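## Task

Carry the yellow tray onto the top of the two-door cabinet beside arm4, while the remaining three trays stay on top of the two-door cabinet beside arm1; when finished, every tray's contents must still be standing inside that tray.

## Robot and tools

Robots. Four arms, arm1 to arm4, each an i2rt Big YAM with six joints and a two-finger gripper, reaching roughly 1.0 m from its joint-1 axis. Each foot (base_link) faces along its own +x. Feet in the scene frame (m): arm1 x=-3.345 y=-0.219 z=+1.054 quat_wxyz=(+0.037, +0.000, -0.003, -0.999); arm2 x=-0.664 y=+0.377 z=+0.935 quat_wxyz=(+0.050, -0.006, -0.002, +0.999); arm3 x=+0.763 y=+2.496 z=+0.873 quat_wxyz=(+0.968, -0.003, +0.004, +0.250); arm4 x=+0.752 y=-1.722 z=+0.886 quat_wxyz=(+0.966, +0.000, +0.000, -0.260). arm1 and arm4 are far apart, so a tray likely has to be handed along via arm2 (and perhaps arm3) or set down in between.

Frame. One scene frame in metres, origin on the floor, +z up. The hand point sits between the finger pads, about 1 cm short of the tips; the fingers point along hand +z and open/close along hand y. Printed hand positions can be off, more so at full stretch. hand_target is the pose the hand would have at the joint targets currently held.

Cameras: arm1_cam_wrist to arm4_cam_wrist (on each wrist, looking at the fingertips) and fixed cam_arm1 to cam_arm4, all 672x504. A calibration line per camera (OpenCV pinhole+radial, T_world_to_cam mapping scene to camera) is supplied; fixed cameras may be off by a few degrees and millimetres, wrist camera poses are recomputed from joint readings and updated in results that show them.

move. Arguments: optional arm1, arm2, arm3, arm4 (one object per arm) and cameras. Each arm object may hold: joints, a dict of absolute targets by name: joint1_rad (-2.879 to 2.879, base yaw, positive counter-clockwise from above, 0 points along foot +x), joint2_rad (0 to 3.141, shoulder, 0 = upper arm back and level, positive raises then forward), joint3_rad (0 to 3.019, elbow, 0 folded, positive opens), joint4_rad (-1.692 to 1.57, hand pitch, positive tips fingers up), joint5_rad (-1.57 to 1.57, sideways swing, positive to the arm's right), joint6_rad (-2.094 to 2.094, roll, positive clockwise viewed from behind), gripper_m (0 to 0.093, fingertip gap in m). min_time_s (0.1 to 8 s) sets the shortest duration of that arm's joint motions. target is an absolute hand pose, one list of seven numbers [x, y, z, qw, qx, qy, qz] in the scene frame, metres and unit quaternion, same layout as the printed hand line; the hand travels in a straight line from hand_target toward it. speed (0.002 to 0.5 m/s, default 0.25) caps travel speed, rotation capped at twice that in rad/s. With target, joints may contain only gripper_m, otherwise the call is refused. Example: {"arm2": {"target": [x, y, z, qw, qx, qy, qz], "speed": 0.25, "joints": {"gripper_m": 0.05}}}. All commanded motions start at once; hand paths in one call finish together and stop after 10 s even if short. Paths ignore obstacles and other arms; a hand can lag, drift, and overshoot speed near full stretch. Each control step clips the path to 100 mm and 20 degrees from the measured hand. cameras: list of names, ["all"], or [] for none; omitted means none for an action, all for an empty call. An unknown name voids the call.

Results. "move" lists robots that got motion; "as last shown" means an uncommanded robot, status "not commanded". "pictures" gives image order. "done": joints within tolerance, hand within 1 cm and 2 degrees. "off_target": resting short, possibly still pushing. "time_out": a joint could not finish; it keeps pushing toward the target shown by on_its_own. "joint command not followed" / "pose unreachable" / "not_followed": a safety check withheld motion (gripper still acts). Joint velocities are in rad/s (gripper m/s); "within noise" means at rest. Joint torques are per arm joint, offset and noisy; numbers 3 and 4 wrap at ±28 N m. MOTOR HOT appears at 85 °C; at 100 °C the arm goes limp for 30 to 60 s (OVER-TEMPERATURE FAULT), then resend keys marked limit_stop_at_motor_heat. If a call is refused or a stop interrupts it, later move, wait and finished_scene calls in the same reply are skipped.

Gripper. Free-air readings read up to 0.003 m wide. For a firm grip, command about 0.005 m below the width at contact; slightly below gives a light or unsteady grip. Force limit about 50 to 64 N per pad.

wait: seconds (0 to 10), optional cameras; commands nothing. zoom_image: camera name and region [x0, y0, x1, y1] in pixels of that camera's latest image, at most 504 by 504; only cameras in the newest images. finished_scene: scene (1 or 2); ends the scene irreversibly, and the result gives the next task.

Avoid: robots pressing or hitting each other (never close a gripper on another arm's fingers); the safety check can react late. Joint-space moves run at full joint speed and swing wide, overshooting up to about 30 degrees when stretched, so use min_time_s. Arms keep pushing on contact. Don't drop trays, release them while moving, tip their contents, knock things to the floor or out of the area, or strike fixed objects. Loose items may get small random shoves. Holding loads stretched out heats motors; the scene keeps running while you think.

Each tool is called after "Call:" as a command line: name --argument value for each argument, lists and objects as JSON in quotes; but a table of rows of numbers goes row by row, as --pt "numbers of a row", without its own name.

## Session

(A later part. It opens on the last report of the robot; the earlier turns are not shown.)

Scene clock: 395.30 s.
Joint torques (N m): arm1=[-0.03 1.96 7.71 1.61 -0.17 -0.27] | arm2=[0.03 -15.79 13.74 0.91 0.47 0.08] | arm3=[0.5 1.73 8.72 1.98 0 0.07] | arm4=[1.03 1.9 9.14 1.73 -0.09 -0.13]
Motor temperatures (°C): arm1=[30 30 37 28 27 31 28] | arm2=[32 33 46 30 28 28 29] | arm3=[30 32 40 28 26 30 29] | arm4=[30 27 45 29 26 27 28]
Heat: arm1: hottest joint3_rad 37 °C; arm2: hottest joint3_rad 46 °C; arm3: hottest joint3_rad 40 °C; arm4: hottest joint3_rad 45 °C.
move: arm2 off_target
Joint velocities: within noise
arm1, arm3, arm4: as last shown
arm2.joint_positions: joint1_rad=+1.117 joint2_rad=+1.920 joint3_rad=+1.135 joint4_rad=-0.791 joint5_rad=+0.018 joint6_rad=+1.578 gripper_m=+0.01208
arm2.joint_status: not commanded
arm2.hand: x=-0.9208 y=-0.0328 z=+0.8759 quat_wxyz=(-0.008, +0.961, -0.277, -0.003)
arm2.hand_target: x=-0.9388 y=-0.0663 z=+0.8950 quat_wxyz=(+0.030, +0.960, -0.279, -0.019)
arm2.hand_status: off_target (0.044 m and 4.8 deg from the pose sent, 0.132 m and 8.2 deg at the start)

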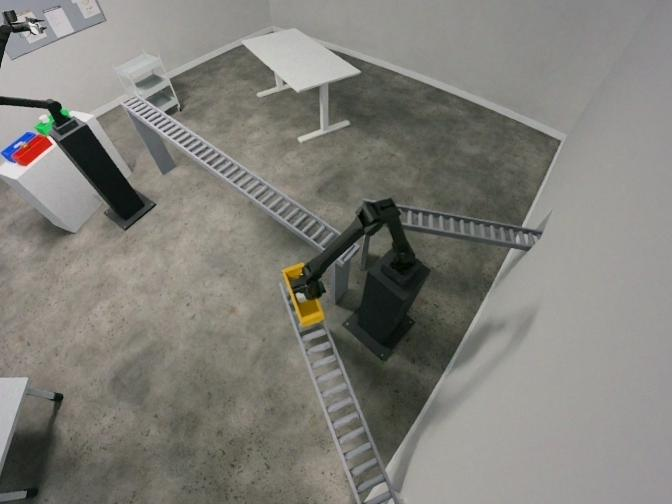

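Call:
move --arm2 '{"target":[-0.941,-0.068,0.825,0.03,0.96,-0.279,-0.019],"speed":0.12}' --cameras '["cam_arm2"]'

Call:
zoom_image --camera "cam_arm2" --region '[260, 220, 410, 370]'

Scene clock: 402.93 s.
Joint torques (N m): arm1=[-0.03 1.96 7.69 1.61 -0.17 -0.27] | arm2=[-0.09 -17.08 11.23 0.96 0.47 0.05] | arm3=[0.38 1.55 8.68 1.99 0.02 0.07] | arm4=[0.79 2.14 9.26 1.92 -0.18 -0.11]
Motor temperatures (°C): arm1=[30 29 37 28 27 31 28] | arm2=[32 33 49 30 28 28 29] | arm3=[30 32 40 28 26 30 29] | arm4=[30 27 46 29 26 27 28]
Heat: arm1: hottest joint3_rad 37 °C; arm2: hottest joint3_rad 49 °C; arm3: hottest joint3_rad 40 °C; arm4: hottest joint3_rad 46 °C.
move: arm2 off_target
Joint velocities: within noise
arm1, arm3, arm4: as last shown
arm2.joint_positions: joint1_rad=+1.117 joint2_rad=+2.059 joint3_rad=+1.135 joint4_rad=-0.643 joint5_rad=+0.018 joint6_rad=+1.580 gripper_m=+0.01208
arm2.joint_status: not commanded
arm2.hand: x=-0.9235 y=-0.0382 z=+0.8114 quat_wxyz=(-0.004, +0.961, -0.277, -0.004)
arm2.hand_target: x=-0.9401 y=-0.0669 z=+0.8264 quat_wxyz=(+0.030, +0.960, -0.279, -0.019)
arm2.hand_status: off_target (0.037 m and 4.2 deg from the pose sent, 0.065 m and 4.8 deg at the start)

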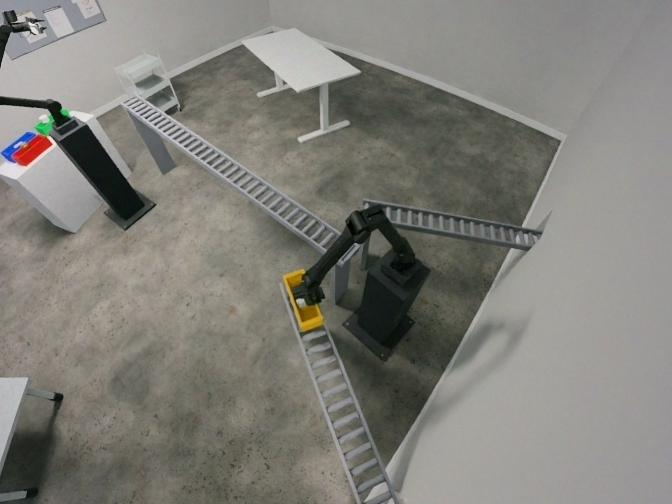

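Scaled by 3.360 from the camera's image (finer frame: 960x720).

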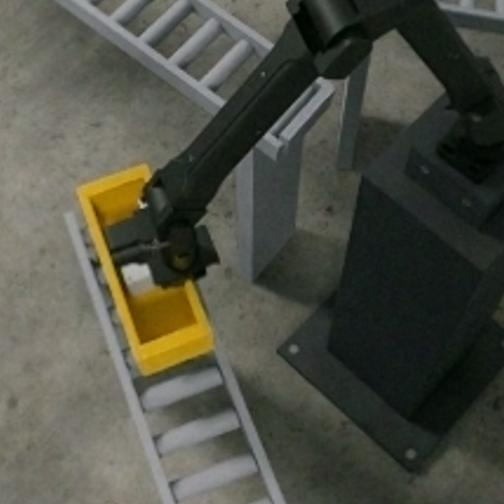

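Call:
move --arm2 '{"target":[-0.939,-0.064,0.795,0.03,0.96,-0.277,-0.019],"speed":0.08}' --cameras '["cam_arm2"]'

Call:
zoom_image --camera "cam_arm2" --region '[260, 240, 360, 350]'

Call:
move --arm2 '{"target":[-0.939,-0.062,0.772,0.03,0.96,-0.277,-0.019],"speed":0.05}' --cameras '["cam_arm2"]'

Call:
zoom_image --camera "cam_arm2" --region '[260, 240, 360, 350]'

Scene clock: 409.03 s.
Joint torques (N m): arm1=[-0.09 1.96 7.71 1.61 -0.17 -0.28] | arm2=[-0.26 -17.14 9.69 0.99 0.46 -0.01] | arm3=[0.56 1.49 8.65 2 0.01 0.07] | arm4=[0.91 0.97 9.11 1.72 -0.03 -0.11]
Motor temperatures (°C): arm1=[30 29 37 28 27 31 28] | arm2=[32 33 49 30 28 28 29] | arm3=[30 32 40 28 26 30 29] | arm4=[30 27 46 29 26 27 28]
Heat: arm1: hottest joint3_rad 37 °C; arm2: hottest joint3_rad 49 °C; arm3: hottest joint3_rad 40 °C; arm4: hottest joint3_rad 46 °C.
move: arm2 off_target
Joint velocities: within noise
arm1, arm3, arm4: as last shown
arm2.joint_positions: joint1_rad=+1.117 joint2_rad=+2.115 joint3_rad=+1.135 joint4_rad=-0.574 joint5_rad=+0.019 joint6_rad=+1.580 gripper_m=+0.01208
arm2.joint_status: not commanded
arm2.hand: x=-0.9245 y=-0.0400 z=+0.7851 quat_wxyz=(+0.002, +0.961, -0.278, -0.006)
arm2.hand_target: x=-0.9385 y=-0.0634 z=+0.7961 quat_wxyz=(+0.030, +0.960, -0.277, -0.019)
arm2.hand_status: off_target (0.030 m and 3.5 deg from the pose sent, 0.034 m and 4.2 deg at the start)

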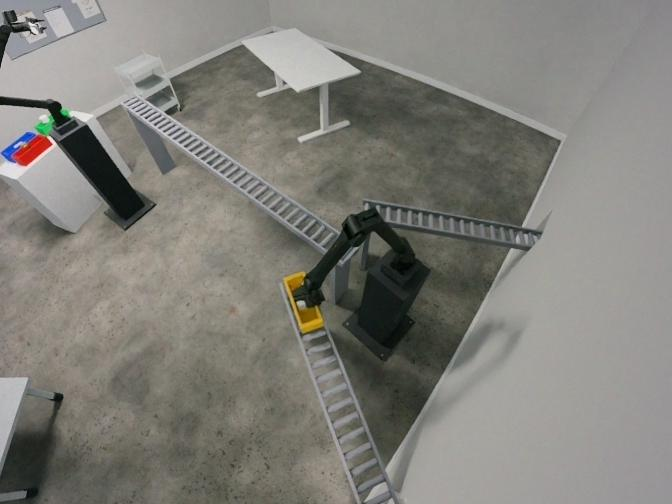

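Scaled by 4.582 from the camera's image (finer frame: 960x720).

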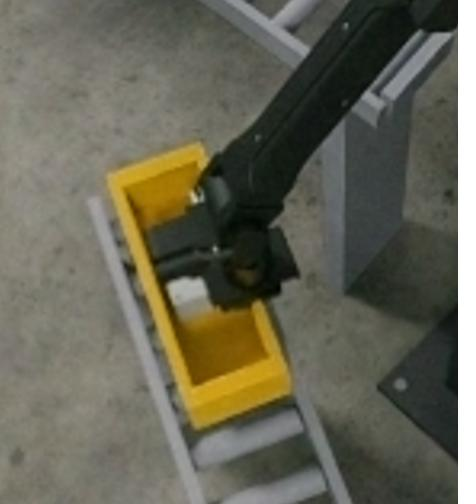

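Scene clock: 410.23 s.
Joint torques (N m): arm1=[-0.09 1.96 7.71 1.61 -0.17 -0.27] | arm2=[-0.38 -17.08 9.26 1.01 0.46 -0.03] | arm3=[0.56 1.55 8.61 1.94 0 0.07] | arm4=[1.08 1.32 9.09 1.85 -0.11 -0.12]
Motor temperatures (°C): arm1=[30 29 37 28 27 31 28] | arm2=[32 33 48 30 28 28 29] | arm3=[30 32 40 28 26 30 29] | arm4=[30 27 46 29 26 27 28]
Heat: arm1: hottest joint3_rad 37 °C; arm2: hottest joint3_rad 48 °C; arm3: hottest joint3_rad 40 °C; arm4: hottest joint3_rad 46 °C.
move: arm2 off_target
Joint velocities: within noise
arm1, arm3, arm4: as last shown
arm2.joint_positions: joint1_rad=+1.117 joint2_rad=+2.161 joint3_rad=+1.135 joint4_rad=-0.526 joint5_rad=+0.019 joint6_rad=+1.580 gripper_m=+0.01208
arm2.joint_status: not commanded
arm2.hand: x=-0.9235 y=-0.0388 z=+0.7637 quat_wxyz=(+0.003, +0.961, -0.278, -0.006)
arm2.hand_target: x=-0.9386 y=-0.0614 z=+0.7731 quat_wxyz=(+0.030, +0.960, -0.277, -0.019)
arm2.hand_status: off_target (0.029 m and 3.4 deg from the pose sent, 0.029 m and 3.5 deg at the start)

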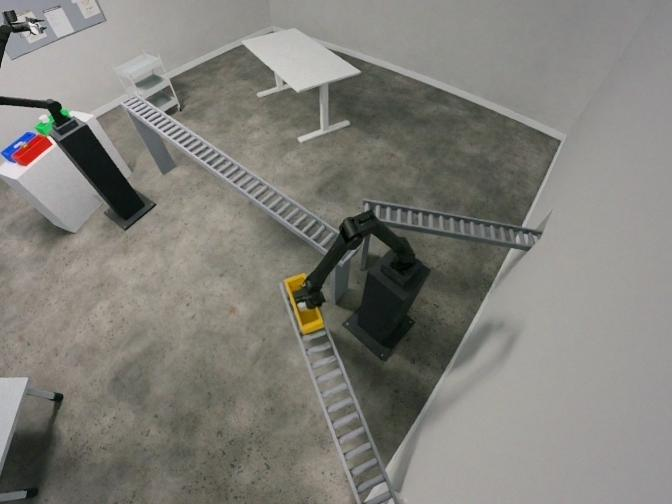

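Scaled by 4.582 from the camera's image (finer frame: 960x720).

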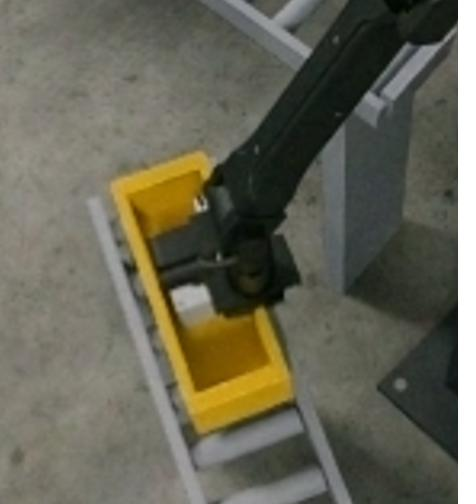

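Call:
move --arm2 '{"target":[-0.939,-0.062,0.750,0.03,0.96,-0.277,-0.019],"speed":0.05}'

Call:
move --arm2 '{"target":[-0.939,-0.062,0.732,0.03,0.96,-0.277,-0.019],"speed":0.05}' --cameras '["cam_arm2"]'

Call:
zoom_image --camera "cam_arm2" --region '[260, 240, 360, 350]'

Scene clock: 416.53 s.
Joint torques (N m): arm1=[-0.03 1.96 7.69 1.62 -0.17 -0.27] | arm2=[-0.5 -17.03 9.57 0.92 0.45 -0.02] | arm3=[0.56 1.49 8.66 1.99 0.01 0.08] | arm4=[1.26 1.85 9.24 1.81 -0.11 -0.09]
Motor temperatures (°C): arm1=[30 29 37 28 27 31 28] | arm2=[32 33 48 30 28 28 29] | arm3=[30 32 40 28 26 30 29] | arm4=[30 27 46 29 26 27 28]
Heat: arm1: hottest joint3_rad 37 °C; arm2: hottest joint3_rad 48 °C; arm3: hottest joint3_rad 40 °C; arm4: hottest joint3_rad 46 °C.
move: arm2 off_target
Joint velocities: within noise
arm1, arm3, arm4: as last shown
arm2.joint_positions: joint1_rad=+1.117 joint2_rad=+2.207 joint3_rad=+1.135 joint4_rad=-0.483 joint5_rad=+0.019 joint6_rad=+1.578 gripper_m=+0.01208
arm2.joint_status: not commanded
arm2.hand: x=-0.9214 y=-0.0356 z=+0.7422 quat_wxyz=(+0.002, +0.961, -0.277, -0.006)
arm2.hand_target: x=-0.9385 y=-0.0613 z=+0.7515 quat_wxyz=(+0.030, +0.960, -0.277, -0.019)
arm2.hand_status: off_target (0.033 m and 3.6 deg from the pose sent, 0.031 m and 3.4 deg at the start)
pictures: none

Scene clock: 417.57 s.
Joint torques (N m): arm1=[-0.03 1.96 7.69 1.62 -0.17 -0.27] | arm2=[-0.38 -15.44 9.09 0.91 0.11 -0.03] | arm3=[0.44 1.44 8.64 2.07 0 0.07] | arm4=[0.79 1.49 9.11 1.88 -0.15 -0.13]
Motor temperatures (°C): arm1=[30 29 37 28 27 31 28] | arm2=[32 33 47 30 28 28 29] | arm3=[30 32 40 28 26 30 29] | arm4=[30 27 46 29 26 27 28]
Heat: arm1: hottest joint3_rad 37 °C; arm2: hottest joint3_rad 47 °C; arm3: hottest joint3_rad 40 °C; arm4: hottest joint3_rad 46 °C.
move: arm2 off_target
Joint velocities: within noise
arm1, arm3, arm4: as last shown
arm2.joint_positions: joint1_rad=+1.117 joint2_rad=+2.229 joint3_rad=+1.151 joint4_rad=-0.449 joint5_rad=+0.027 joint6_rad=+1.578 gripper_m=+0.01208
arm2.joint_status: not commanded
arm2.hand: x=-0.9280 y=-0.0439 z=+0.7349 quat_wxyz=(+0.014, +0.961, -0.277, -0.014)
arm2.hand_target: x=-0.9386 y=-0.0613 z=+0.7327 quat_wxyz=(+0.030, +0.960, -0.277, -0.019)
arm2.hand_status: off_target (0.021 m and 1.9 deg from the pose sent, 0.033 m and 3.6 deg at the start)

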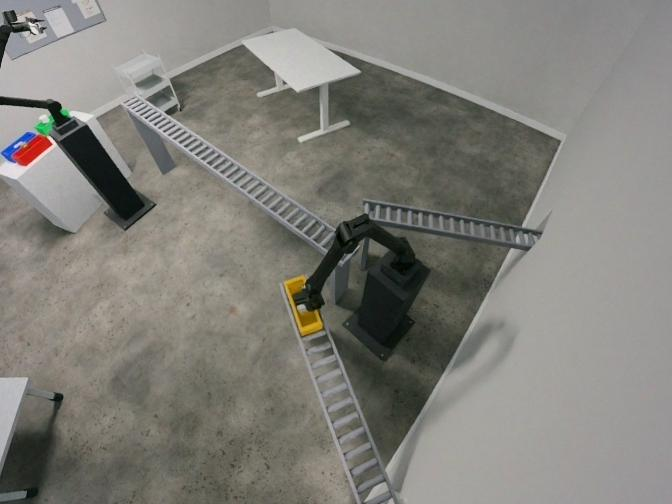

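Scaled by 4.582 from the camera's image (finer frame: 960x720).

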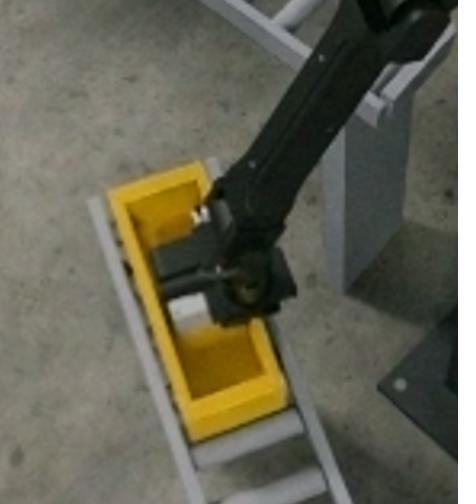

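Call:
move --arm2 '{"joints":{"gripper_m":0.04}}'

Call:
move --arm2 '{"target":[-0.93,-0.045,0.90,0.02,0.96,-0.277,-0.015],"speed":0.25}' --arm4 '{"target":[1.2,-1.4,1.15,0,0.309,0.951,0]}' --cameras '["cam_arm2","cam_arm4","arm4_cam_wrist"]'

Scene clock: 422.13 s.
Joint torques (N m): arm1=[-0.09 1.96 7.71 1.62 -0.17 -0.27] | arm2=[-0.5 -15.74 7.92 0.76 0.14 -0.03] | arm3=[0.56 1.73 8.72 2 0 0.07] | arm4=[0.38 1.49 9.32 1.61 -0.12 -0.11]
Motor temperatures (°C): arm1=[30 29 37 28 27 31 28] | arm2=[32 33 47 30 28 28 29] | arm3=[30 32 40 28 26 30 29] | arm4=[30 27 46 29 26 27 28]
Heat: arm1: hottest joint3_rad 37 °C; arm2: hottest joint3_rad 47 °C; arm3: hottest joint3_rad 40 °C; arm4: hottest joint3_rad 46 °C.
move: arm2 done
Joint velocities: within noise
arm1.joint_positions: joint1_rad=-1.507 joint2_rad=+0.647 joint3_rad=+1.354 joint4_rad=-0.926 joint5_rad=+0.017 joint6_rad=+1.751 gripper_m=+0.03995
arm1.joint_status: not commanded
arm1.hand: x=-3.3814 y=+0.0754 z=+1.6600 quat_wxyz=(-0.092, +0.023, +0.782, +0.617)
arm1.hand_target: x=-3.3833 y=+0.0772 z=+1.6553 quat_wxyz=(-0.089, +0.014, +0.786, +0.612)
arm1.hand_status: not commanded
arm2.joint_positions: joint1_rad=+1.117 joint2_rad=+2.230 joint3_rad=+1.166 joint4_rad=-0.445 joint5_rad=+0.026 joint6_rad=+1.578 gripper_m=+0.03985
arm2.joint_status: all done
arm2.hand: x=-0.9328 y=-0.0523 z=+0.7376 quat_wxyz=(+0.023, +0.960, -0.277, -0.016)
arm2.hand_target: x=-0.9386 y=-0.0615 z=+0.7327 quat_wxyz=(+0.030, +0.960, -0.277, -0.019)
arm2.hand_status: not commanded
arm3.joint_positions: joint1_rad=-0.181 joint2_rad=+0.624 joint3_rad=+1.365 joint4_rad=-1.296 joint5_rad=+0.077 joint6_rad=-0.729 gripper_m=+0.09396
arm3.joint_status: not commanded
arm3.hand: x=+1.0043 y=+2.5662 z=+1.4050 quat_wxyz=(-0.466, +0.426, -0.765, +0.132)
arm3.hand_target: x=+1.0021 y=+2.5656 z=+1.4152 quat_wxyz=(-0.475, +0.422, -0.760, +0.134)
arm3.hand_status: not commanded
arm4.joint_positions: joint1_rad=-0.152 joint2_rad=+0.644 joint3_rad=+1.428 joint4_rad=-1.488 joint5_rad=-0.198 joint6_rad=-0.128 gripper_m=+0.09396
arm4.joint_status: not commanded
arm4.hand: x=+0.9420 y=-1.8320 z=+1.4093 quat_wxyz=(-0.419, -0.205, -0.881, +0.081)
arm4.hand_target: x=+0.9408 y=-1.8310 z=+1.4214 quat_wxyz=(-0.431, -0.202, -0.875, +0.087)
arm4.hand_status: not commanded
pictures: none

Scene clock: 425.37 s.
Joint torques (N m): arm1=[-0.09 1.9 7.71 1.61 -0.17 -0.27] | arm2=[-0.62 -16.85 7.61 -0.12 0.04 -0.03] | arm3=[0.56 1.61 8.66 2.03 0 0.08] | arm4=[2.14 -12.92 12.14 -0.21 -0.07 0.03]
Motor temperatures (°C): arm1=[30 29 37 28 27 31 28] | arm2=[32 34 46 30 28 28 29] | arm3=[30 32 40 28 26 30 29] | arm4=[30 27 46 29 26 27 28]
Heat: arm1: hottest joint3_rad 37 °C; arm2: hottest joint3_rad 46 °C; arm3: hottest joint3_rad 40 °C; arm4: hottest joint3_rad 46 °C.
move: arm2 done; arm4 off_target
Joint velocities: within noise
arm1, arm3: as last shown
arm2.joint_positions: joint1_rad=+1.117 joint2_rad=+1.888 joint3_rad=+1.153 joint4_rad=-0.777 joint5_rad=+0.026 joint6_rad=+1.578 gripper_m=+0.03991
arm2.joint_status: not commanded
arm2.hand: x=-0.9317 y=-0.0479 z=+0.8964 quat_wxyz=(+0.022, +0.961, -0.277, -0.015)
arm2.hand_target: x=-0.9300 y=-0.0450 z=+0.8999 quat_wxyz=(+0.020, +0.961, -0.277, -0.015)
arm2.hand_status: done (0.005 m and 0.2 deg from the pose sent, 0.163 m and 0.4 deg at the start)
arm4.joint_positions: joint1_rad=+1.139 joint2_rad=+1.782 joint3_rad=+1.808 joint4_rad=-1.630 joint5_rad=+0.003 joint6_rad=+1.238 gripper_m=+0.09396
arm4.joint_status: not commanded
arm4.hand: x=+1.1952 y=-1.4118 z=+1.1344 quat_wxyz=(+0.009, -0.308, -0.951, +0.014)
arm4.hand_target: x=+1.1993 y=-1.4005 z=+1.1498 quat_wxyz=(+0.000, -0.309, -0.951, +0.000)
arm4.hand_status: off_target (0.020 m and 1.9 deg from the pose sent, 0.566 m and 51.4 deg at the start)
pictures: arm4_cam_wrist, cam_arm2, cam_arm4
arm4_cam_wrist: T_world_to_cam=[[-0.58042, -0.81407, 0.0201, -0.47602], [-0.71326, 0.52014, 0.4698, 1.08864], [-0.3929, 0.25835, -0.88254, 1.92883]] pos_world=[1.25804, -1.45208, 1.2004]

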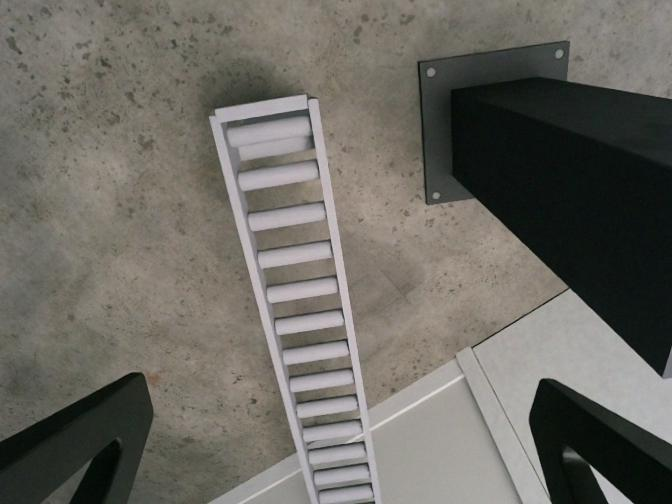

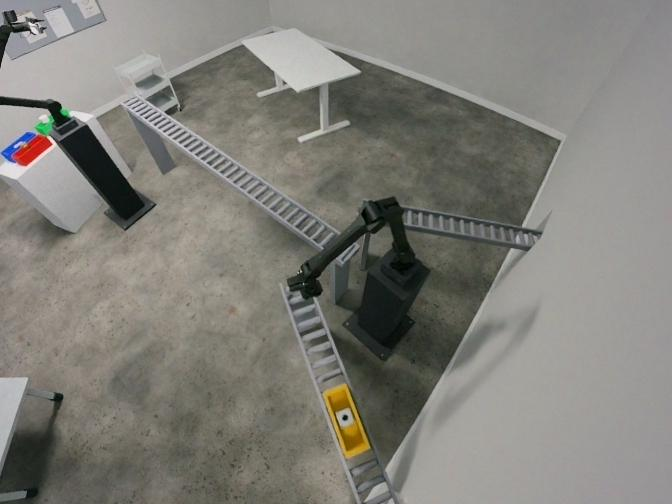

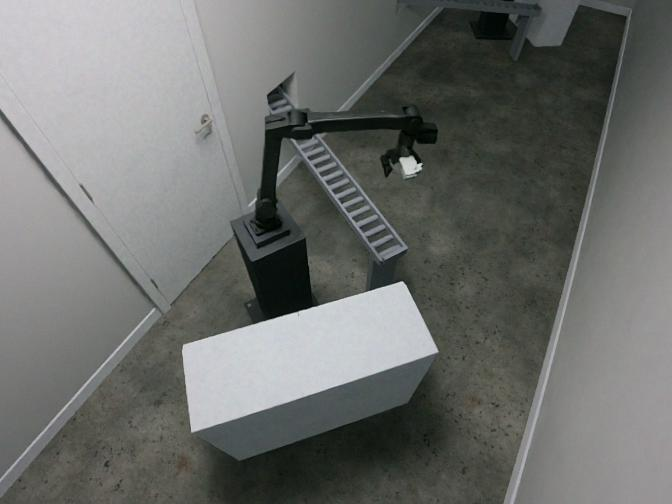

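Call:
move --arm2 '{"joints":{"joint2_rad":0.65,"joint3_rad":1.35},"min_time_s":4}' --cameras '["cam_arm4","arm4_cam_wrist","cam_arm2"]'

Scene clock: 437.53 s.
Joint torques (N m): arm1=[-0.03 1.96 7.69 1.61 -0.17 -0.27] | arm2=[-0.73 1.14 14.87 1.8 -0.03 -0.11] | arm3=[0.44 1.61 8.69 2.04 0.02 0.07] | arm4=[1.67 -13.86 12.15 -0.2 -0.04 0.05]
Motor temperatures (°C): arm1=[30 29 37 28 27 31 27] | arm2=[32 34 46 30 28 28 28] | arm3=[30 32 40 28 26 30 29] | arm4=[30 28 45 29 26 27 28]
Heat: arm1: hottest joint3_rad 37 °C; arm2: hottest joint3_rad 46 °C; arm3: hottest joint3_rad 40 °C; arm4: hottest joint3_rad 45 °C.
move: arm2 done
Joint velocities: within noise
arm1, arm3, arm4: as last shown
arm2.joint_positions: joint1_rad=+1.117 joint2_rad=+0.650 joint3_rad=+1.306 joint4_rad=-0.777 joint5_rad=+0.026 joint6_rad=+1.578 gripper_m=+0.03991
arm2.joint_status: all done
arm2.hand: x=-0.8383 y=+0.1135 z=+1.5495 quat_wxyz=(+0.634, +0.719, -0.219, -0.184)
arm2.hand_target: x=-0.8336 y=+0.1215 z=+1.5711 quat_wxyz=(+0.646, +0.708, -0.216, -0.188)
arm2.hand_status: not commanded
arm4.joint_positions: joint1_rad=+1.139 joint2_rad=+1.782 joint3_rad=+1.808 joint4_rad=-1.630 joint5_rad=+0.003 joint6_rad=+1.239 gripper_m=+0.09396
arm4.hand_target: x=+1.1993 y=-1.4004 z=+1.1498 quat_wxyz=(+0.000, -0.309, -0.951, +0.000)
pictures: arm4_cam_wrist, cam_arm2, cam_arm4
arm4_cam_wrist: T_world_to_cam=[[-0.58074, -0.81384, 0.02013, -0.47542], [-0.71308, 0.52045, 0.46974, 1.08899], [-0.39277, 0.25844, -0.88258, 1.92887]] pos_world=[1.25804, -1.45218, 1.2004]

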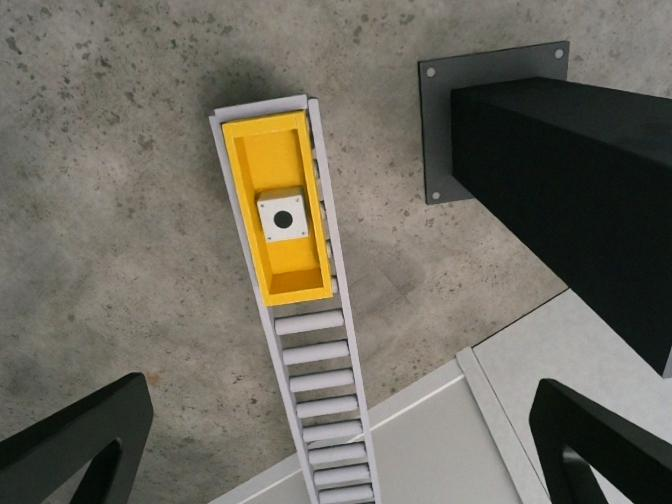

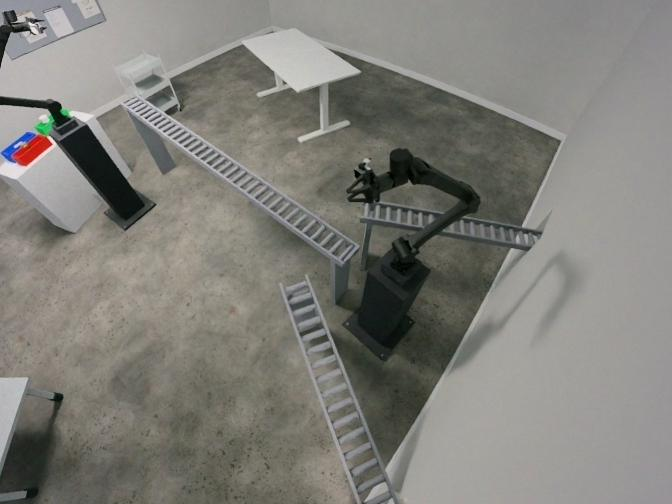

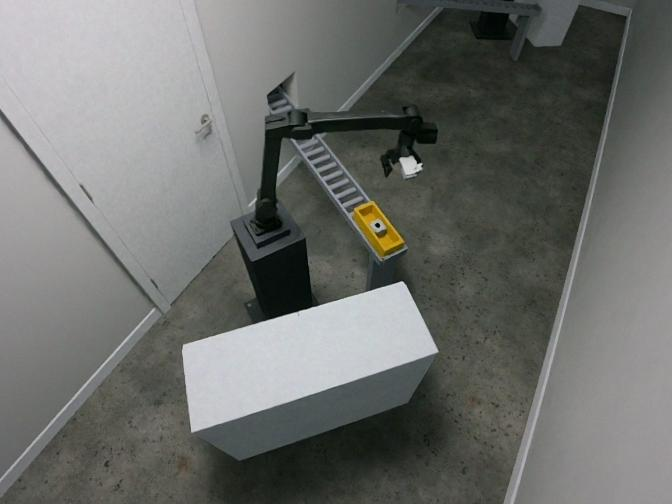

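Call:
move --arm4 '{"target":[1.035,-1.268,0.825,-0.004,0.250,0.968,-0.01],"joints":{"gripper_m":0.06}}' --cameras '["arm4_cam_wrist"]'

Scene clock: 450.73 s.
Joint torques (N m): arm1=[-0.03 1.9 7.71 1.61 -0.17 -0.27] | arm2=[-0.67 1.14 14.91 1.81 -0.03 -0.11] | arm3=[0.67 1.49 8.68 2.02 0.01 0.07] | arm4=[0.85 -13.57 7.17 0.35 0.02 0.07]
Motor temperatures (°C): arm1=[30 29 37 28 27 31 27] | arm2=[32 33 46 30 28 28 28] | arm3=[30 32 40 28 26 30 29] | arm4=[30 29 45 29 26 27 28]
Heat: arm1: hottest joint3_rad 37 °C; arm2: hottest joint3_rad 46 °C; arm3: hottest joint3_rad 40 °C; arm4: hottest joint3_rad 45 °C.
move: arm4 done
Joint velocities: arm1=[within noise] | arm2=[within noise] | arm3=[within noise] | arm4=[-0.015 0.005 0.007 -0.002 0.154 0.037 0.001]
arm1, arm2, arm3: as last shown
arm4.joint_positions: joint1_rad=+1.535 joint2_rad=+2.029 joint3_rad=+1.306 joint4_rad=-0.885 joint5_rad=+0.001 joint6_rad=+1.504 gripper_m=+0.06007
arm4.joint_status: all done
arm4.hand: x=+1.0330 y=-1.2764 z=+0.8251 quat_wxyz=(+0.006, -0.245, -0.969, +0.018)
arm4.hand_target: x=+1.0349 y=-1.2682 z=+0.8250 quat_wxyz=(+0.004, -0.250, -0.968, +0.010)
arm4.hand_status: done (0.009 m and 1.1 deg from the pose sent, 0.377 m and 6.9 deg at the start)
arm4_cam_wrist: T_world_to_cam=[[-0.47018, -0.88218, 0.02641, -0.65988], [-0.7755, 0.42724, 0.46484, 0.99765], [-0.42135, 0.19807, -0.885, 1.51165]] pos_world=[1.10035, -1.30779, 0.8915]

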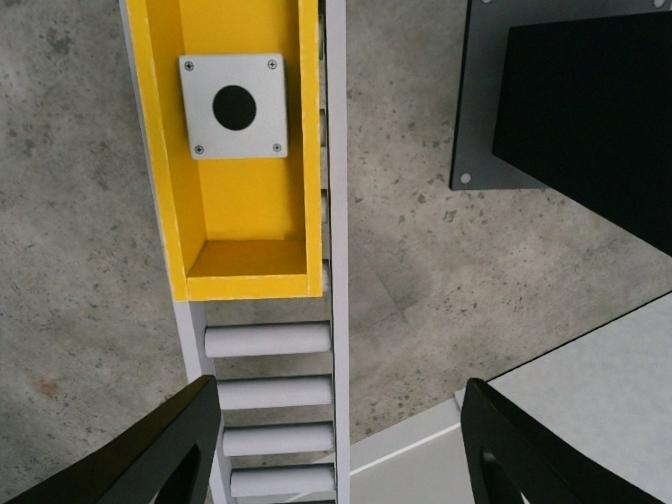

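Call:
move --arm4 '{"target":[1.024,-1.252,0.66,-0.002,0.245,0.968,-0.008],"speed":0.2}' --cameras '["arm4_cam_wrist"]'

Scene clock: 459.73 s.
Joint torques (N m): arm1=[-0.03 1.9 7.71 1.61 -0.17 -0.28] | arm2=[-0.79 1.14 14.89 1.8 -0.03 -0.11] | arm3=[0.56 1.61 8.62 1.98 0.02 0.07] | arm4=[1.67 -15.21 6.28 0.51 0.05 0.05]
Motor temperatures (°C): arm1=[30 29 37 28 27 31 27] | arm2=[32 32 46 31 28 28 27] | arm3=[30 32 40 28 26 30 28] | arm4=[30 29 45 29 26 27 28]
Heat: arm1: hottest joint3_rad 37 °C; arm2: hottest joint3_rad 46 °C; arm3: hottest joint3_rad 40 °C; arm4: hottest joint3_rad 45 °C.
move: arm4 off_target
Joint velocities: within noise
arm1, arm2, arm3: as last shown
arm4.joint_positions: joint1_rad=+1.561 joint2_rad=+2.367 joint3_rad=+1.346 joint4_rad=-0.593 joint5_rad=+0.001 joint6_rad=+1.528 gripper_m=+0.06007
arm4.joint_status: not commanded
arm4.hand: x=+1.0221 y=-1.2677 z=+0.6592 quat_wxyz=(+0.006, -0.244, -0.969, +0.021)
arm4.hand_target: x=+1.0239 y=-1.2522 z=+0.6604 quat_wxyz=(+0.002, -0.245, -0.969, +0.008)
arm4.hand_status: off_target (0.016 m and 1.6 deg from the pose sent, 0.167 m and 1.3 deg at the start)
arm4_cam_wrist: T_world_to_cam=[[-0.46839, -0.88295, 0.03176, -0.65937], [-0.77543, 0.42805, 0.46421, 1.06399], [-0.42347, 0.19281, -0.88516, 1.35396]] pos_world=[1.08956, -1.29868, 0.72549]

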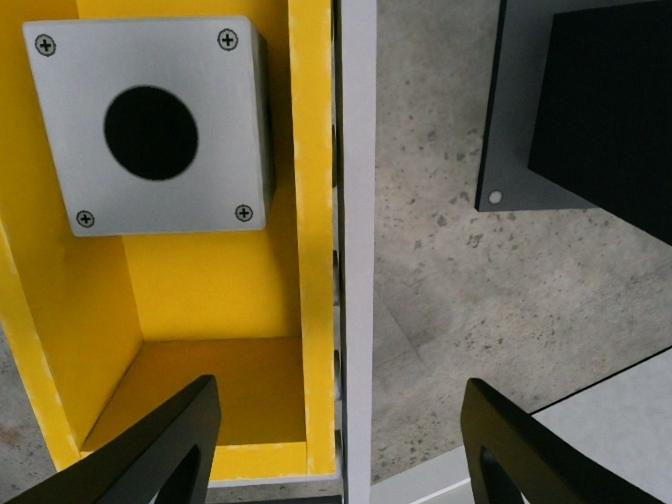

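Call:
move --arm4 '{"target":[1.026,-1.247,0.615,0.0,0.245,0.968,0.0],"speed":0.1}'

Call:
move --arm4 '{"joints":{"gripper_m":0.0}}' --cameras '["arm4_cam_wrist"]'

Scene clock: 465.87 s.
Joint torques (N m): arm1=[-0.03 1.96 7.71 1.61 -0.17 -0.27] | arm2=[-0.67 1.14 14.89 1.8 -0.03 -0.12] | arm3=[0.62 1.55 8.68 2 0.01 0.09] | arm4=[1.38 -14.56 5.67 0.65 0.08 0.02]
Motor temperatures (°C): arm1=[30 29 37 28 27 31 27] | arm2=[32 32 47 31 28 28 27] | arm3=[30 32 40 28 26 30 28] | arm4=[30 29 44 29 26 27 28]
Heat: arm1: hottest joint3_rad 37 °C; arm2: hottest joint3_rad 47 °C; arm3: hottest joint3_rad 40 °C; arm4: hottest joint3_rad 44 °C.
move: arm4 off_target
Joint velocities: arm1=[within noise] | arm2=[within noise] | arm3=[-0.005 -0.015 0.002 -0.046 0.007 -0.139 0] | arm4=[within noise]
arm1, arm2, arm3: as last shown
arm4.joint_positions: joint1_rad=+1.561 joint2_rad=+2.467 joint3_rad=+1.392 joint4_rad=-0.520 joint5_rad=+0.001 joint6_rad=+1.530 gripper_m=+0.06007
arm4.joint_status: not commanded
arm4.hand: x=+1.0256 y=-1.2618 z=+0.6160 quat_wxyz=(+0.004, -0.245, -0.969, +0.012)
arm4.hand_target: x=+1.0259 y=-1.2473 z=+0.6154 quat_wxyz=(+0.000, -0.245, -0.969, +0.000)
arm4.hand_status: off_target (0.015 m and 1.4 deg from the pose sent, 0.049 m and 2.5 deg at the start)
pictures: none

Scene clock: 466.60 s.
Joint torques (N m): arm1=[-0.03 1.96 7.69 1.61 -0.17 -0.27] | arm2=[-0.73 1.2 14.9 1.81 -0.03 -0.11] | arm3=[0.5 1.61 8.68 2 0 0.08] | arm4=[2.02 -15.21 5.6 0.57 0.08 0.07]
Motor temperatures (°C): arm1=[30 29 37 28 27 31 27] | arm2=[32 32 47 31 28 28 27] | arm3=[30 32 40 28 26 30 28] | arm4=[30 29 44 29 26 27 28]
Heat: arm1: hottest joint3_rad 37 °C; arm2: hottest joint3_rad 47 °C; arm3: hottest joint3_rad 40 °C; arm4: hottest joint3_rad 44 °C.
move: arm4 done
Joint velocities: within noise
arm1, arm2, arm3: as last shown
arm4.joint_positions: joint1_rad=+1.561 joint2_rad=+2.467 joint3_rad=+1.392 joint4_rad=-0.520 joint5_rad=+0.001 joint6_rad=+1.530 gripper_m=+0.00068
arm4.joint_status: all done
arm4.hand: x=+1.0256 y=-1.2618 z=+0.6160 quat_wxyz=(+0.004, -0.245, -0.969, +0.012)
arm4.hand_target: x=+1.0259 y=-1.2473 z=+0.6154 quat_wxyz=(+0.000, -0.245, -0.969, +0.000)
arm4.hand_status: not commanded
arm4_cam_wrist: T_world_to_cam=[[-0.47003, -0.88256, 0.01233, -0.63689], [-0.77937, 0.42155, 0.46354, 1.08049], [-0.4143, 0.20827, -0.88599, 1.32678]] pos_world=[1.09244, -1.2939, 0.68251]

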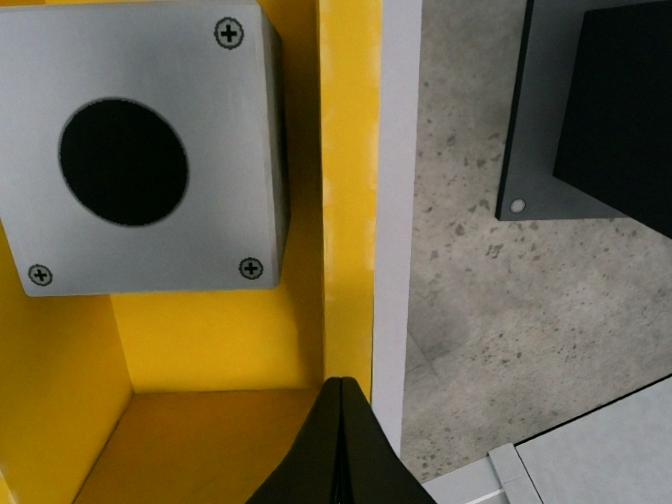

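Call:
move --arm4 '{"joints":{"gripper_m":0.055}}'

Call:
move --arm4 '{"target":[1.025,-1.248,0.57,0.0,0.245,0.968,0.0],"speed":0.1}'

Call:
move --arm4 '{"joints":{"gripper_m":0.0}}' --cameras '["arm4_cam_wrist"]'

Scene clock: 471.47 s.
Joint torques (N m): arm1=[-0.09 1.96 7.71 1.59 -0.17 -0.28] | arm2=[-0.62 1.14 14.9 1.83 -0.04 -0.12] | arm3=[0.56 1.44 8.65 2 0.01 0.07] | arm4=[1.96 -15.44 5.75 0.79 0.09 0.01]
Motor temperatures (°C): arm1=[30 29 37 28 27 31 27] | arm2=[32 32 47 31 28 28 27] | arm3=[30 32 40 28 26 30 28] | arm4=[30 29 43 29 26 27 28]
Heat: arm1: hottest joint3_rad 37 °C; arm2: hottest joint3_rad 47 °C; arm3: hottest joint3_rad 40 °C; arm4: hottest joint3_rad 43 °C.
move: arm4 done
Joint velocities: within noise
arm1, arm2, arm3: as last shown
arm4.joint_positions: joint1_rad=+1.561 joint2_rad=+2.467 joint3_rad=+1.392 joint4_rad=-0.520 joint5_rad=+0.001 joint6_rad=+1.530 gripper_m=+0.05488
arm4.joint_status: all done
arm4.hand: x=+1.0256 y=-1.2618 z=+0.6160 quat_wxyz=(+0.004, -0.245, -0.969, +0.012)
arm4.hand_target: x=+1.0259 y=-1.2473 z=+0.6154 quat_wxyz=(+0.000, -0.245, -0.969, +0.000)
arm4.hand_status: not commanded
pictures: none

Scene clock: 472.77 s.
Joint torques (N m): arm1=[-0.09 1.96 7.71 1.61 -0.17 -0.27] | arm2=[-0.67 1.2 14.9 1.81 -0.03 -0.11] | arm3=[0.56 1.67 8.66 1.99 0 0.07] | arm4=[2.37 -15.09 5.22 0.54 0.05 0.03]
Motor temperatures (°C): arm1=[30 29 37 28 27 31 27] | arm2=[32 32 47 31 28 28 27] | arm3=[30 32 40 28 26 30 28] | arm4=[30 29 43 29 26 27 28]
Heat: arm1: hottest joint3_rad 37 °C; arm2: hottest joint3_rad 47 °C; arm3: hottest joint3_rad 40 °C; arm4: hottest joint3_rad 43 °C.
move: arm4 off_target
Joint velocities: within noise
arm1.joint_positions: joint1_rad=-1.507 joint2_rad=+0.647 joint3_rad=+1.354 joint4_rad=-0.926 joint5_rad=+0.017 joint6_rad=+1.751 gripper_m=+0.03995
arm1.joint_status: not commanded
arm1.hand: x=-3.3814 y=+0.0754 z=+1.6600 quat_wxyz=(-0.092, +0.023, +0.782, +0.617)
arm1.hand_target: x=-3.3833 y=+0.0772 z=+1.6553 quat_wxyz=(-0.089, +0.014, +0.786, +0.612)
arm1.hand_status: not commanded
arm2: as last shown
arm3.joint_positions: joint1_rad=-0.181 joint2_rad=+0.624 joint3_rad=+1.365 joint4_rad=-1.296 joint5_rad=+0.077 joint6_rad=-0.729 gripper_m=+0.09396
arm3.joint_status: not commanded
arm3.hand: x=+1.0043 y=+2.5662 z=+1.4050 quat_wxyz=(-0.466, +0.426, -0.765, +0.132)
arm3.hand_target: x=+1.0021 y=+2.5656 z=+1.4152 quat_wxyz=(-0.475, +0.422, -0.760, +0.134)
arm3.hand_status: not commanded
arm4.joint_positions: joint1_rad=+1.563 joint2_rad=+2.568 joint3_rad=+1.443 joint4_rad=-0.467 joint5_rad=+0.000 joint6_rad=+1.530 gripper_m=+0.05496
arm4.joint_status: not commanded
arm4.hand: x=+1.0248 y=-1.2609 z=+0.5721 quat_wxyz=(+0.003, -0.244, -0.970, +0.010)
arm4.hand_target: x=+1.0249 y=-1.2481 z=+0.5704 quat_wxyz=(+0.000, -0.245, -0.969, +0.000)
arm4.hand_status: off_target (0.013 m and 1.2 deg from the pose sent, 0.048 m and 1.4 deg at the start)
pictures: none

Scene clock: 473.53 s.
Joint torques (N m): arm1=[-0.03 1.9 7.71 1.61 -0.17 -0.27] | arm2=[-0.73 1.2 14.9 1.8 -0.04 -0.12] | arm3=[0.5 1.49 8.65 2.02 0 0.06] | arm4=[1.38 -14.68 5.14 0.39 0.14 0]
Motor temperatures (°C): arm1=[30 29 37 28 27 31 27] | arm2=[32 32 47 31 28 28 27] | arm3=[30 32 40 28 26 30 28] | arm4=[30 29 43 29 26 27 28]
Heat: arm1: hottest joint3_rad 37 °C; arm2: hottest joint3_rad 47 °C; arm3: hottest joint3_rad 40 °C; arm4: hottest joint3_rad 43 °C.
move: arm4 off_target
Joint velocities: within noise
arm1, arm2, arm3: as last shown
arm4.joint_positions: joint1_rad=+1.563 joint2_rad=+2.564 joint3_rad=+1.446 joint4_rad=-0.466 joint5_rad=-0.002 joint6_rad=+1.535 gripper_m=+0.01194
arm4.joint_status: gripper_m off_target (ended at +0.01196, target +0.00000)
arm4.hand: x=+1.0261 y=-1.2577 z=+0.5746 quat_wxyz=(+0.003, -0.246, -0.969, +0.007)
arm4.hand_target: x=+1.0249 y=-1.2481 z=+0.5703 quat_wxyz=(+0.000, -0.245, -0.969, +0.000)
arm4.hand_status: not commanded
arm4_cam_wrist: T_world_to_cam=[[-0.47246, -0.88135, 0.00228, -0.62276], [-0.7797, 0.41918, 0.46515, 1.09468], [-0.41091, 0.21798, -0.88523, 1.29773]] pos_world=[1.09254, -1.29062, 0.64103]

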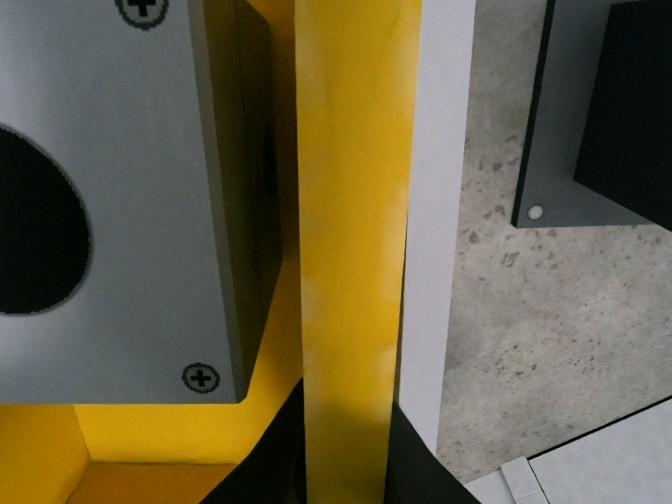

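Call:
move --arm4 '{"target":[1.03,-1.255,0.93,0.0,0.245,0.968,0.0],"speed":0.25}'

Call:
move --arm4 '{"target":[1.28,-1.62,0.99,0.0,0.629,0.777,0.0],"speed":0.3}'

Call:
move --arm4 '{"target":[1.18,-2.01,0.97,0.0,0.899,0.438,0.0],"speed":0.3}' --cameras '["arm4_cam_wrist","cam_arm4"]'

Scene clock: 485.10 s.
Joint torques (N m): arm1=[-0.03 1.96 7.71 1.61 -0.17 -0.27] | arm2=[-0.73 1.2 14.89 1.8 -0.03 -0.12] | arm3=[0.62 1.55 8.65 2.04 0.01 0.07] | arm4=[0.5 -18.84 11.55 -0.38 0.38 0]
Motor temperatures (°C): arm1=[30 29 37 28 27 31 27] | arm2=[32 31 48 31 28 28 27] | arm3=[30 32 40 28 26 30 28] | arm4=[30 30 42 29 26 27 29]
Heat: arm1: hottest joint3_rad 37 °C; arm2: hottest joint3_rad 48 °C; arm3: hottest joint3_rad 40 °C; arm4: hottest joint3_rad 42 °C.
move: arm4 off_target
Joint velocities: within noise
arm1, arm3: as last shown
arm2.joint_positions: joint1_rad=+1.117 joint2_rad=+0.650 joint3_rad=+1.306 joint4_rad=-0.777 joint5_rad=+0.026 joint6_rad=+1.578 gripper_m=+0.03991
arm2.joint_status: not commanded
arm2.hand: x=-0.8383 y=+0.1135 z=+1.5495 quat_wxyz=(+0.634, +0.719, -0.219, -0.184)
arm2.hand_target: x=-0.8336 y=+0.1215 z=+1.5711 quat_wxyz=(+0.646, +0.708, -0.216, -0.188)
arm2.hand_status: not commanded
arm4.joint_positions: joint1_rad=+1.565 joint2_rad=+1.937 joint3_rad=+1.337 joint4_rad=-1.079 joint5_rad=-0.006 joint6_rad=+1.522 gripper_m=+0.01178
arm4.joint_status: not commanded
arm4.hand: x=+1.0097 y=-1.2828 z=+0.8835 quat_wxyz=(+0.019, -0.239, -0.970, +0.051)
arm4.hand_target: x=+1.0285 y=-1.2575 z=+0.9306 quat_wxyz=(+0.000, -0.246, -0.969, +0.000)
arm4.hand_status: off_target (0.058 m and 6.2 deg from the pose sent, 0.355 m and 0.9 deg at the start; pose on its path clipped on 9 of 73 steps)
pictures: none

Scene clock: 487.57 s.
Joint torques (N m): arm1=[-0.09 1.9 7.69 1.61 -0.17 -0.27] | arm2=[-0.79 1.2 14.91 1.81 -0.04 -0.11] | arm3=[0.38 1.49 8.68 2.02 0 0.07] | arm4=[1.67 -14.86 12.74 -0.21 0.24 0.08]
Motor temperatures (°C): arm1=[30 29 37 27 27 31 27] | arm2=[32 31 48 31 28 28 27] | arm3=[30 32 40 28 26 30 28] | arm4=[30 30 43 29 26 27 29]
Heat: arm1: hottest joint3_rad 37 °C; arm2: hottest joint3_rad 48 °C; arm3: hottest joint3_rad 40 °C; arm4: hottest joint3_rad 43 °C.
move: arm4 off_target
Joint velocities: within noise
arm1, arm2, arm3: as last shown
arm4.joint_positions: joint1_rad=+0.712 joint2_rad=+1.829 joint3_rad=+1.392 joint4_rad=-1.215 joint5_rad=-0.005 joint6_rad=+1.538 gripper_m=+0.01177
arm4.joint_status: not commanded
arm4.hand: x=+1.2531 y=-1.6277 z=+0.9560 quat_wxyz=(+0.029, -0.626, -0.779, +0.029)
arm4.hand_target: x=+1.2777 y=-1.6203 z=+0.9907 quat_wxyz=(+0.000, -0.629, -0.777, -0.001)
arm4.hand_status: off_target (0.044 m and 4.7 deg from the pose sent, 0.445 m and 50.6 deg at the start)
pictures: none

Scene clock: 489.80 s.
Joint torques (N m): arm1=[-0.09 1.96 7.69 1.62 -0.17 -0.27] | arm2=[-0.73 1.14 14.89 1.8 -0.03 -0.12] | arm3=[0.38 1.67 8.7 1.96 0 0.07] | arm4=[0.67 -13.86 12.75 -0.18 0.23 0.11]
Motor temperatures (°C): arm1=[30 29 37 27 27 31 27] | arm2=[32 31 48 31 28 28 27] | arm3=[30 32 40 28 26 30 28] | arm4=[30 30 43 29 26 27 29]
Heat: arm1: hottest joint3_rad 37 °C; arm2: hottest joint3_rad 48 °C; arm3: hottest joint3_rad 40 °C; arm4: hottest joint3_rad 43 °C.
move: arm4 off_target
Joint velocities: within noise
arm1, arm2, arm3: as last shown
arm4.joint_positions: joint1_rad=-0.071 joint2_rad=+1.787 joint3_rad=+1.284 joint4_rad=-1.150 joint5_rad=-0.007 joint6_rad=+1.626 gripper_m=+0.01177
arm4.joint_status: not commanded
arm4.hand: x=+1.1521 y=-1.9935 z=+0.9404 quat_wxyz=(+0.037, -0.896, -0.443, +0.018)
arm4.hand_target: x=+1.1781 y=-2.0086 z=+0.9709 quat_wxyz=(+0.000, -0.899, -0.438, -0.001)
arm4.hand_status: off_target (0.044 m and 4.8 deg from the pose sent, 0.389 m and 50.7 deg at the start)
arm4_cam_wrist: T_world_to_cam=[[-0.79622, 0.60086, 0.07074, 2.05084], [0.55973, 0.6872, 0.4631, 0.32442], [0.22964, 0.40832, -0.88348, 1.47355]] pos_world=[1.11294, -2.05688, 1.00654]

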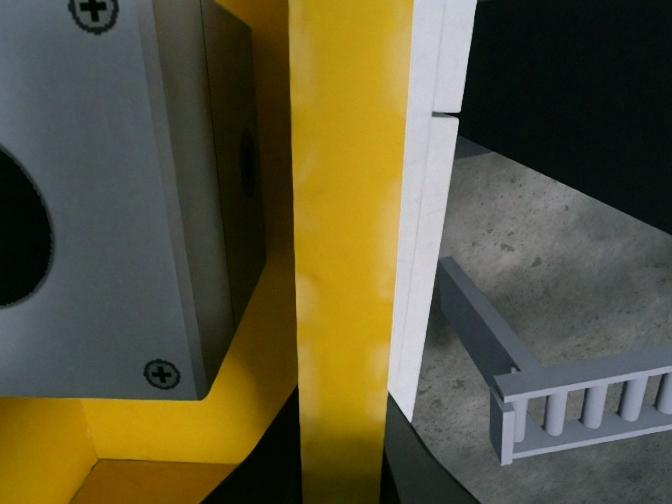

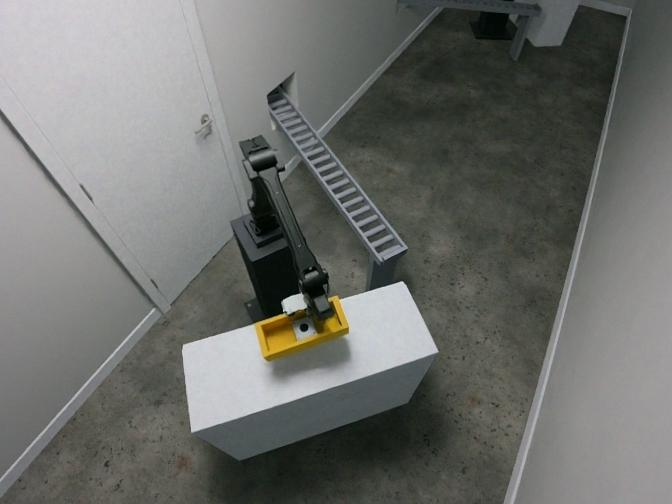

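Call:
move --arm4 '{"target":[1.19,-2.03,0.80,0.033,0.896,0.443,0.016],"speed":0.15}' --cameras '["cam_arm4"]'

Call:
zoom_image --camera "cam_arm4" --region '[160, 240, 460, 480]'

Scene clock: 496.97 s.
Joint torques (N m): arm1=[-0.03 1.9 7.68 1.61 -0.17 -0.28] | arm2=[-0.79 1.2 14.9 1.81 -0.03 -0.12] | arm3=[0.56 1.44 8.64 2.04 0.01 0.07] | arm4=[-0.15 -9 5.93 2.44 -0.18 -0.22]
Motor temperatures (°C): arm1=[30 29 37 27 27 31 27] | arm2=[32 31 49 31 28 28 27] | arm3=[30 31 41 28 26 30 28] | arm4=[30 30 44 29 26 27 29]
Heat: arm1: hottest joint3_rad 37 °C; arm2: hottest joint3_rad 49 °C; arm3: hottest joint3_rad 41 °C; arm4: hottest joint3_rad 44 °C.
move: arm4 off_target
Joint velocities: within noise
arm1, arm2, arm3: as last shown
arm4.joint_positions: joint1_rad=-0.072 joint2_rad=+1.970 joint3_rad=+1.228 joint4_rad=-0.742 joint5_rad=+0.009 joint6_rad=+1.626 gripper_m=+0.01176
arm4.joint_status: not commanded
arm4.hand: x=+1.1919 y=-2.0250 z=+0.8334 quat_wxyz=(-0.040, -0.896, -0.442, -0.017)
arm4.hand_target: x=+1.1883 y=-2.0286 z=+0.8017 quat_wxyz=(-0.033, -0.896, -0.443, -0.016)
arm4.hand_status: off_target (0.034 m and 0.8 deg from the pose sent, 0.150 m and 8.9 deg at the start)

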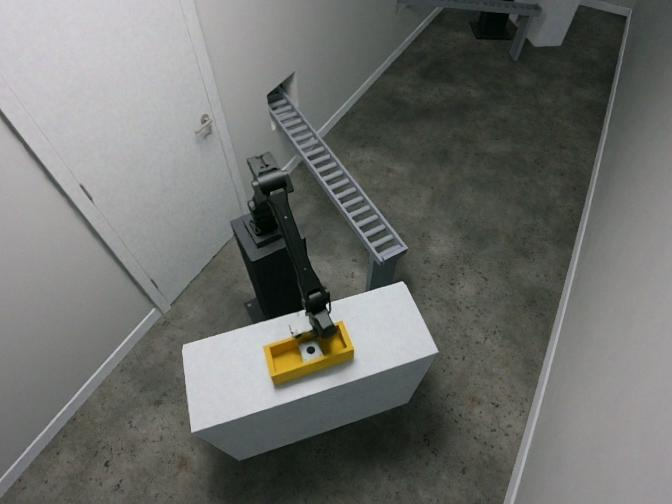

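Scaled by 1.680 from the camera's image (finer frame: 960x720).

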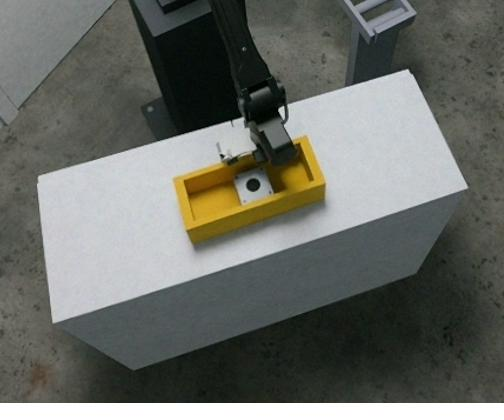

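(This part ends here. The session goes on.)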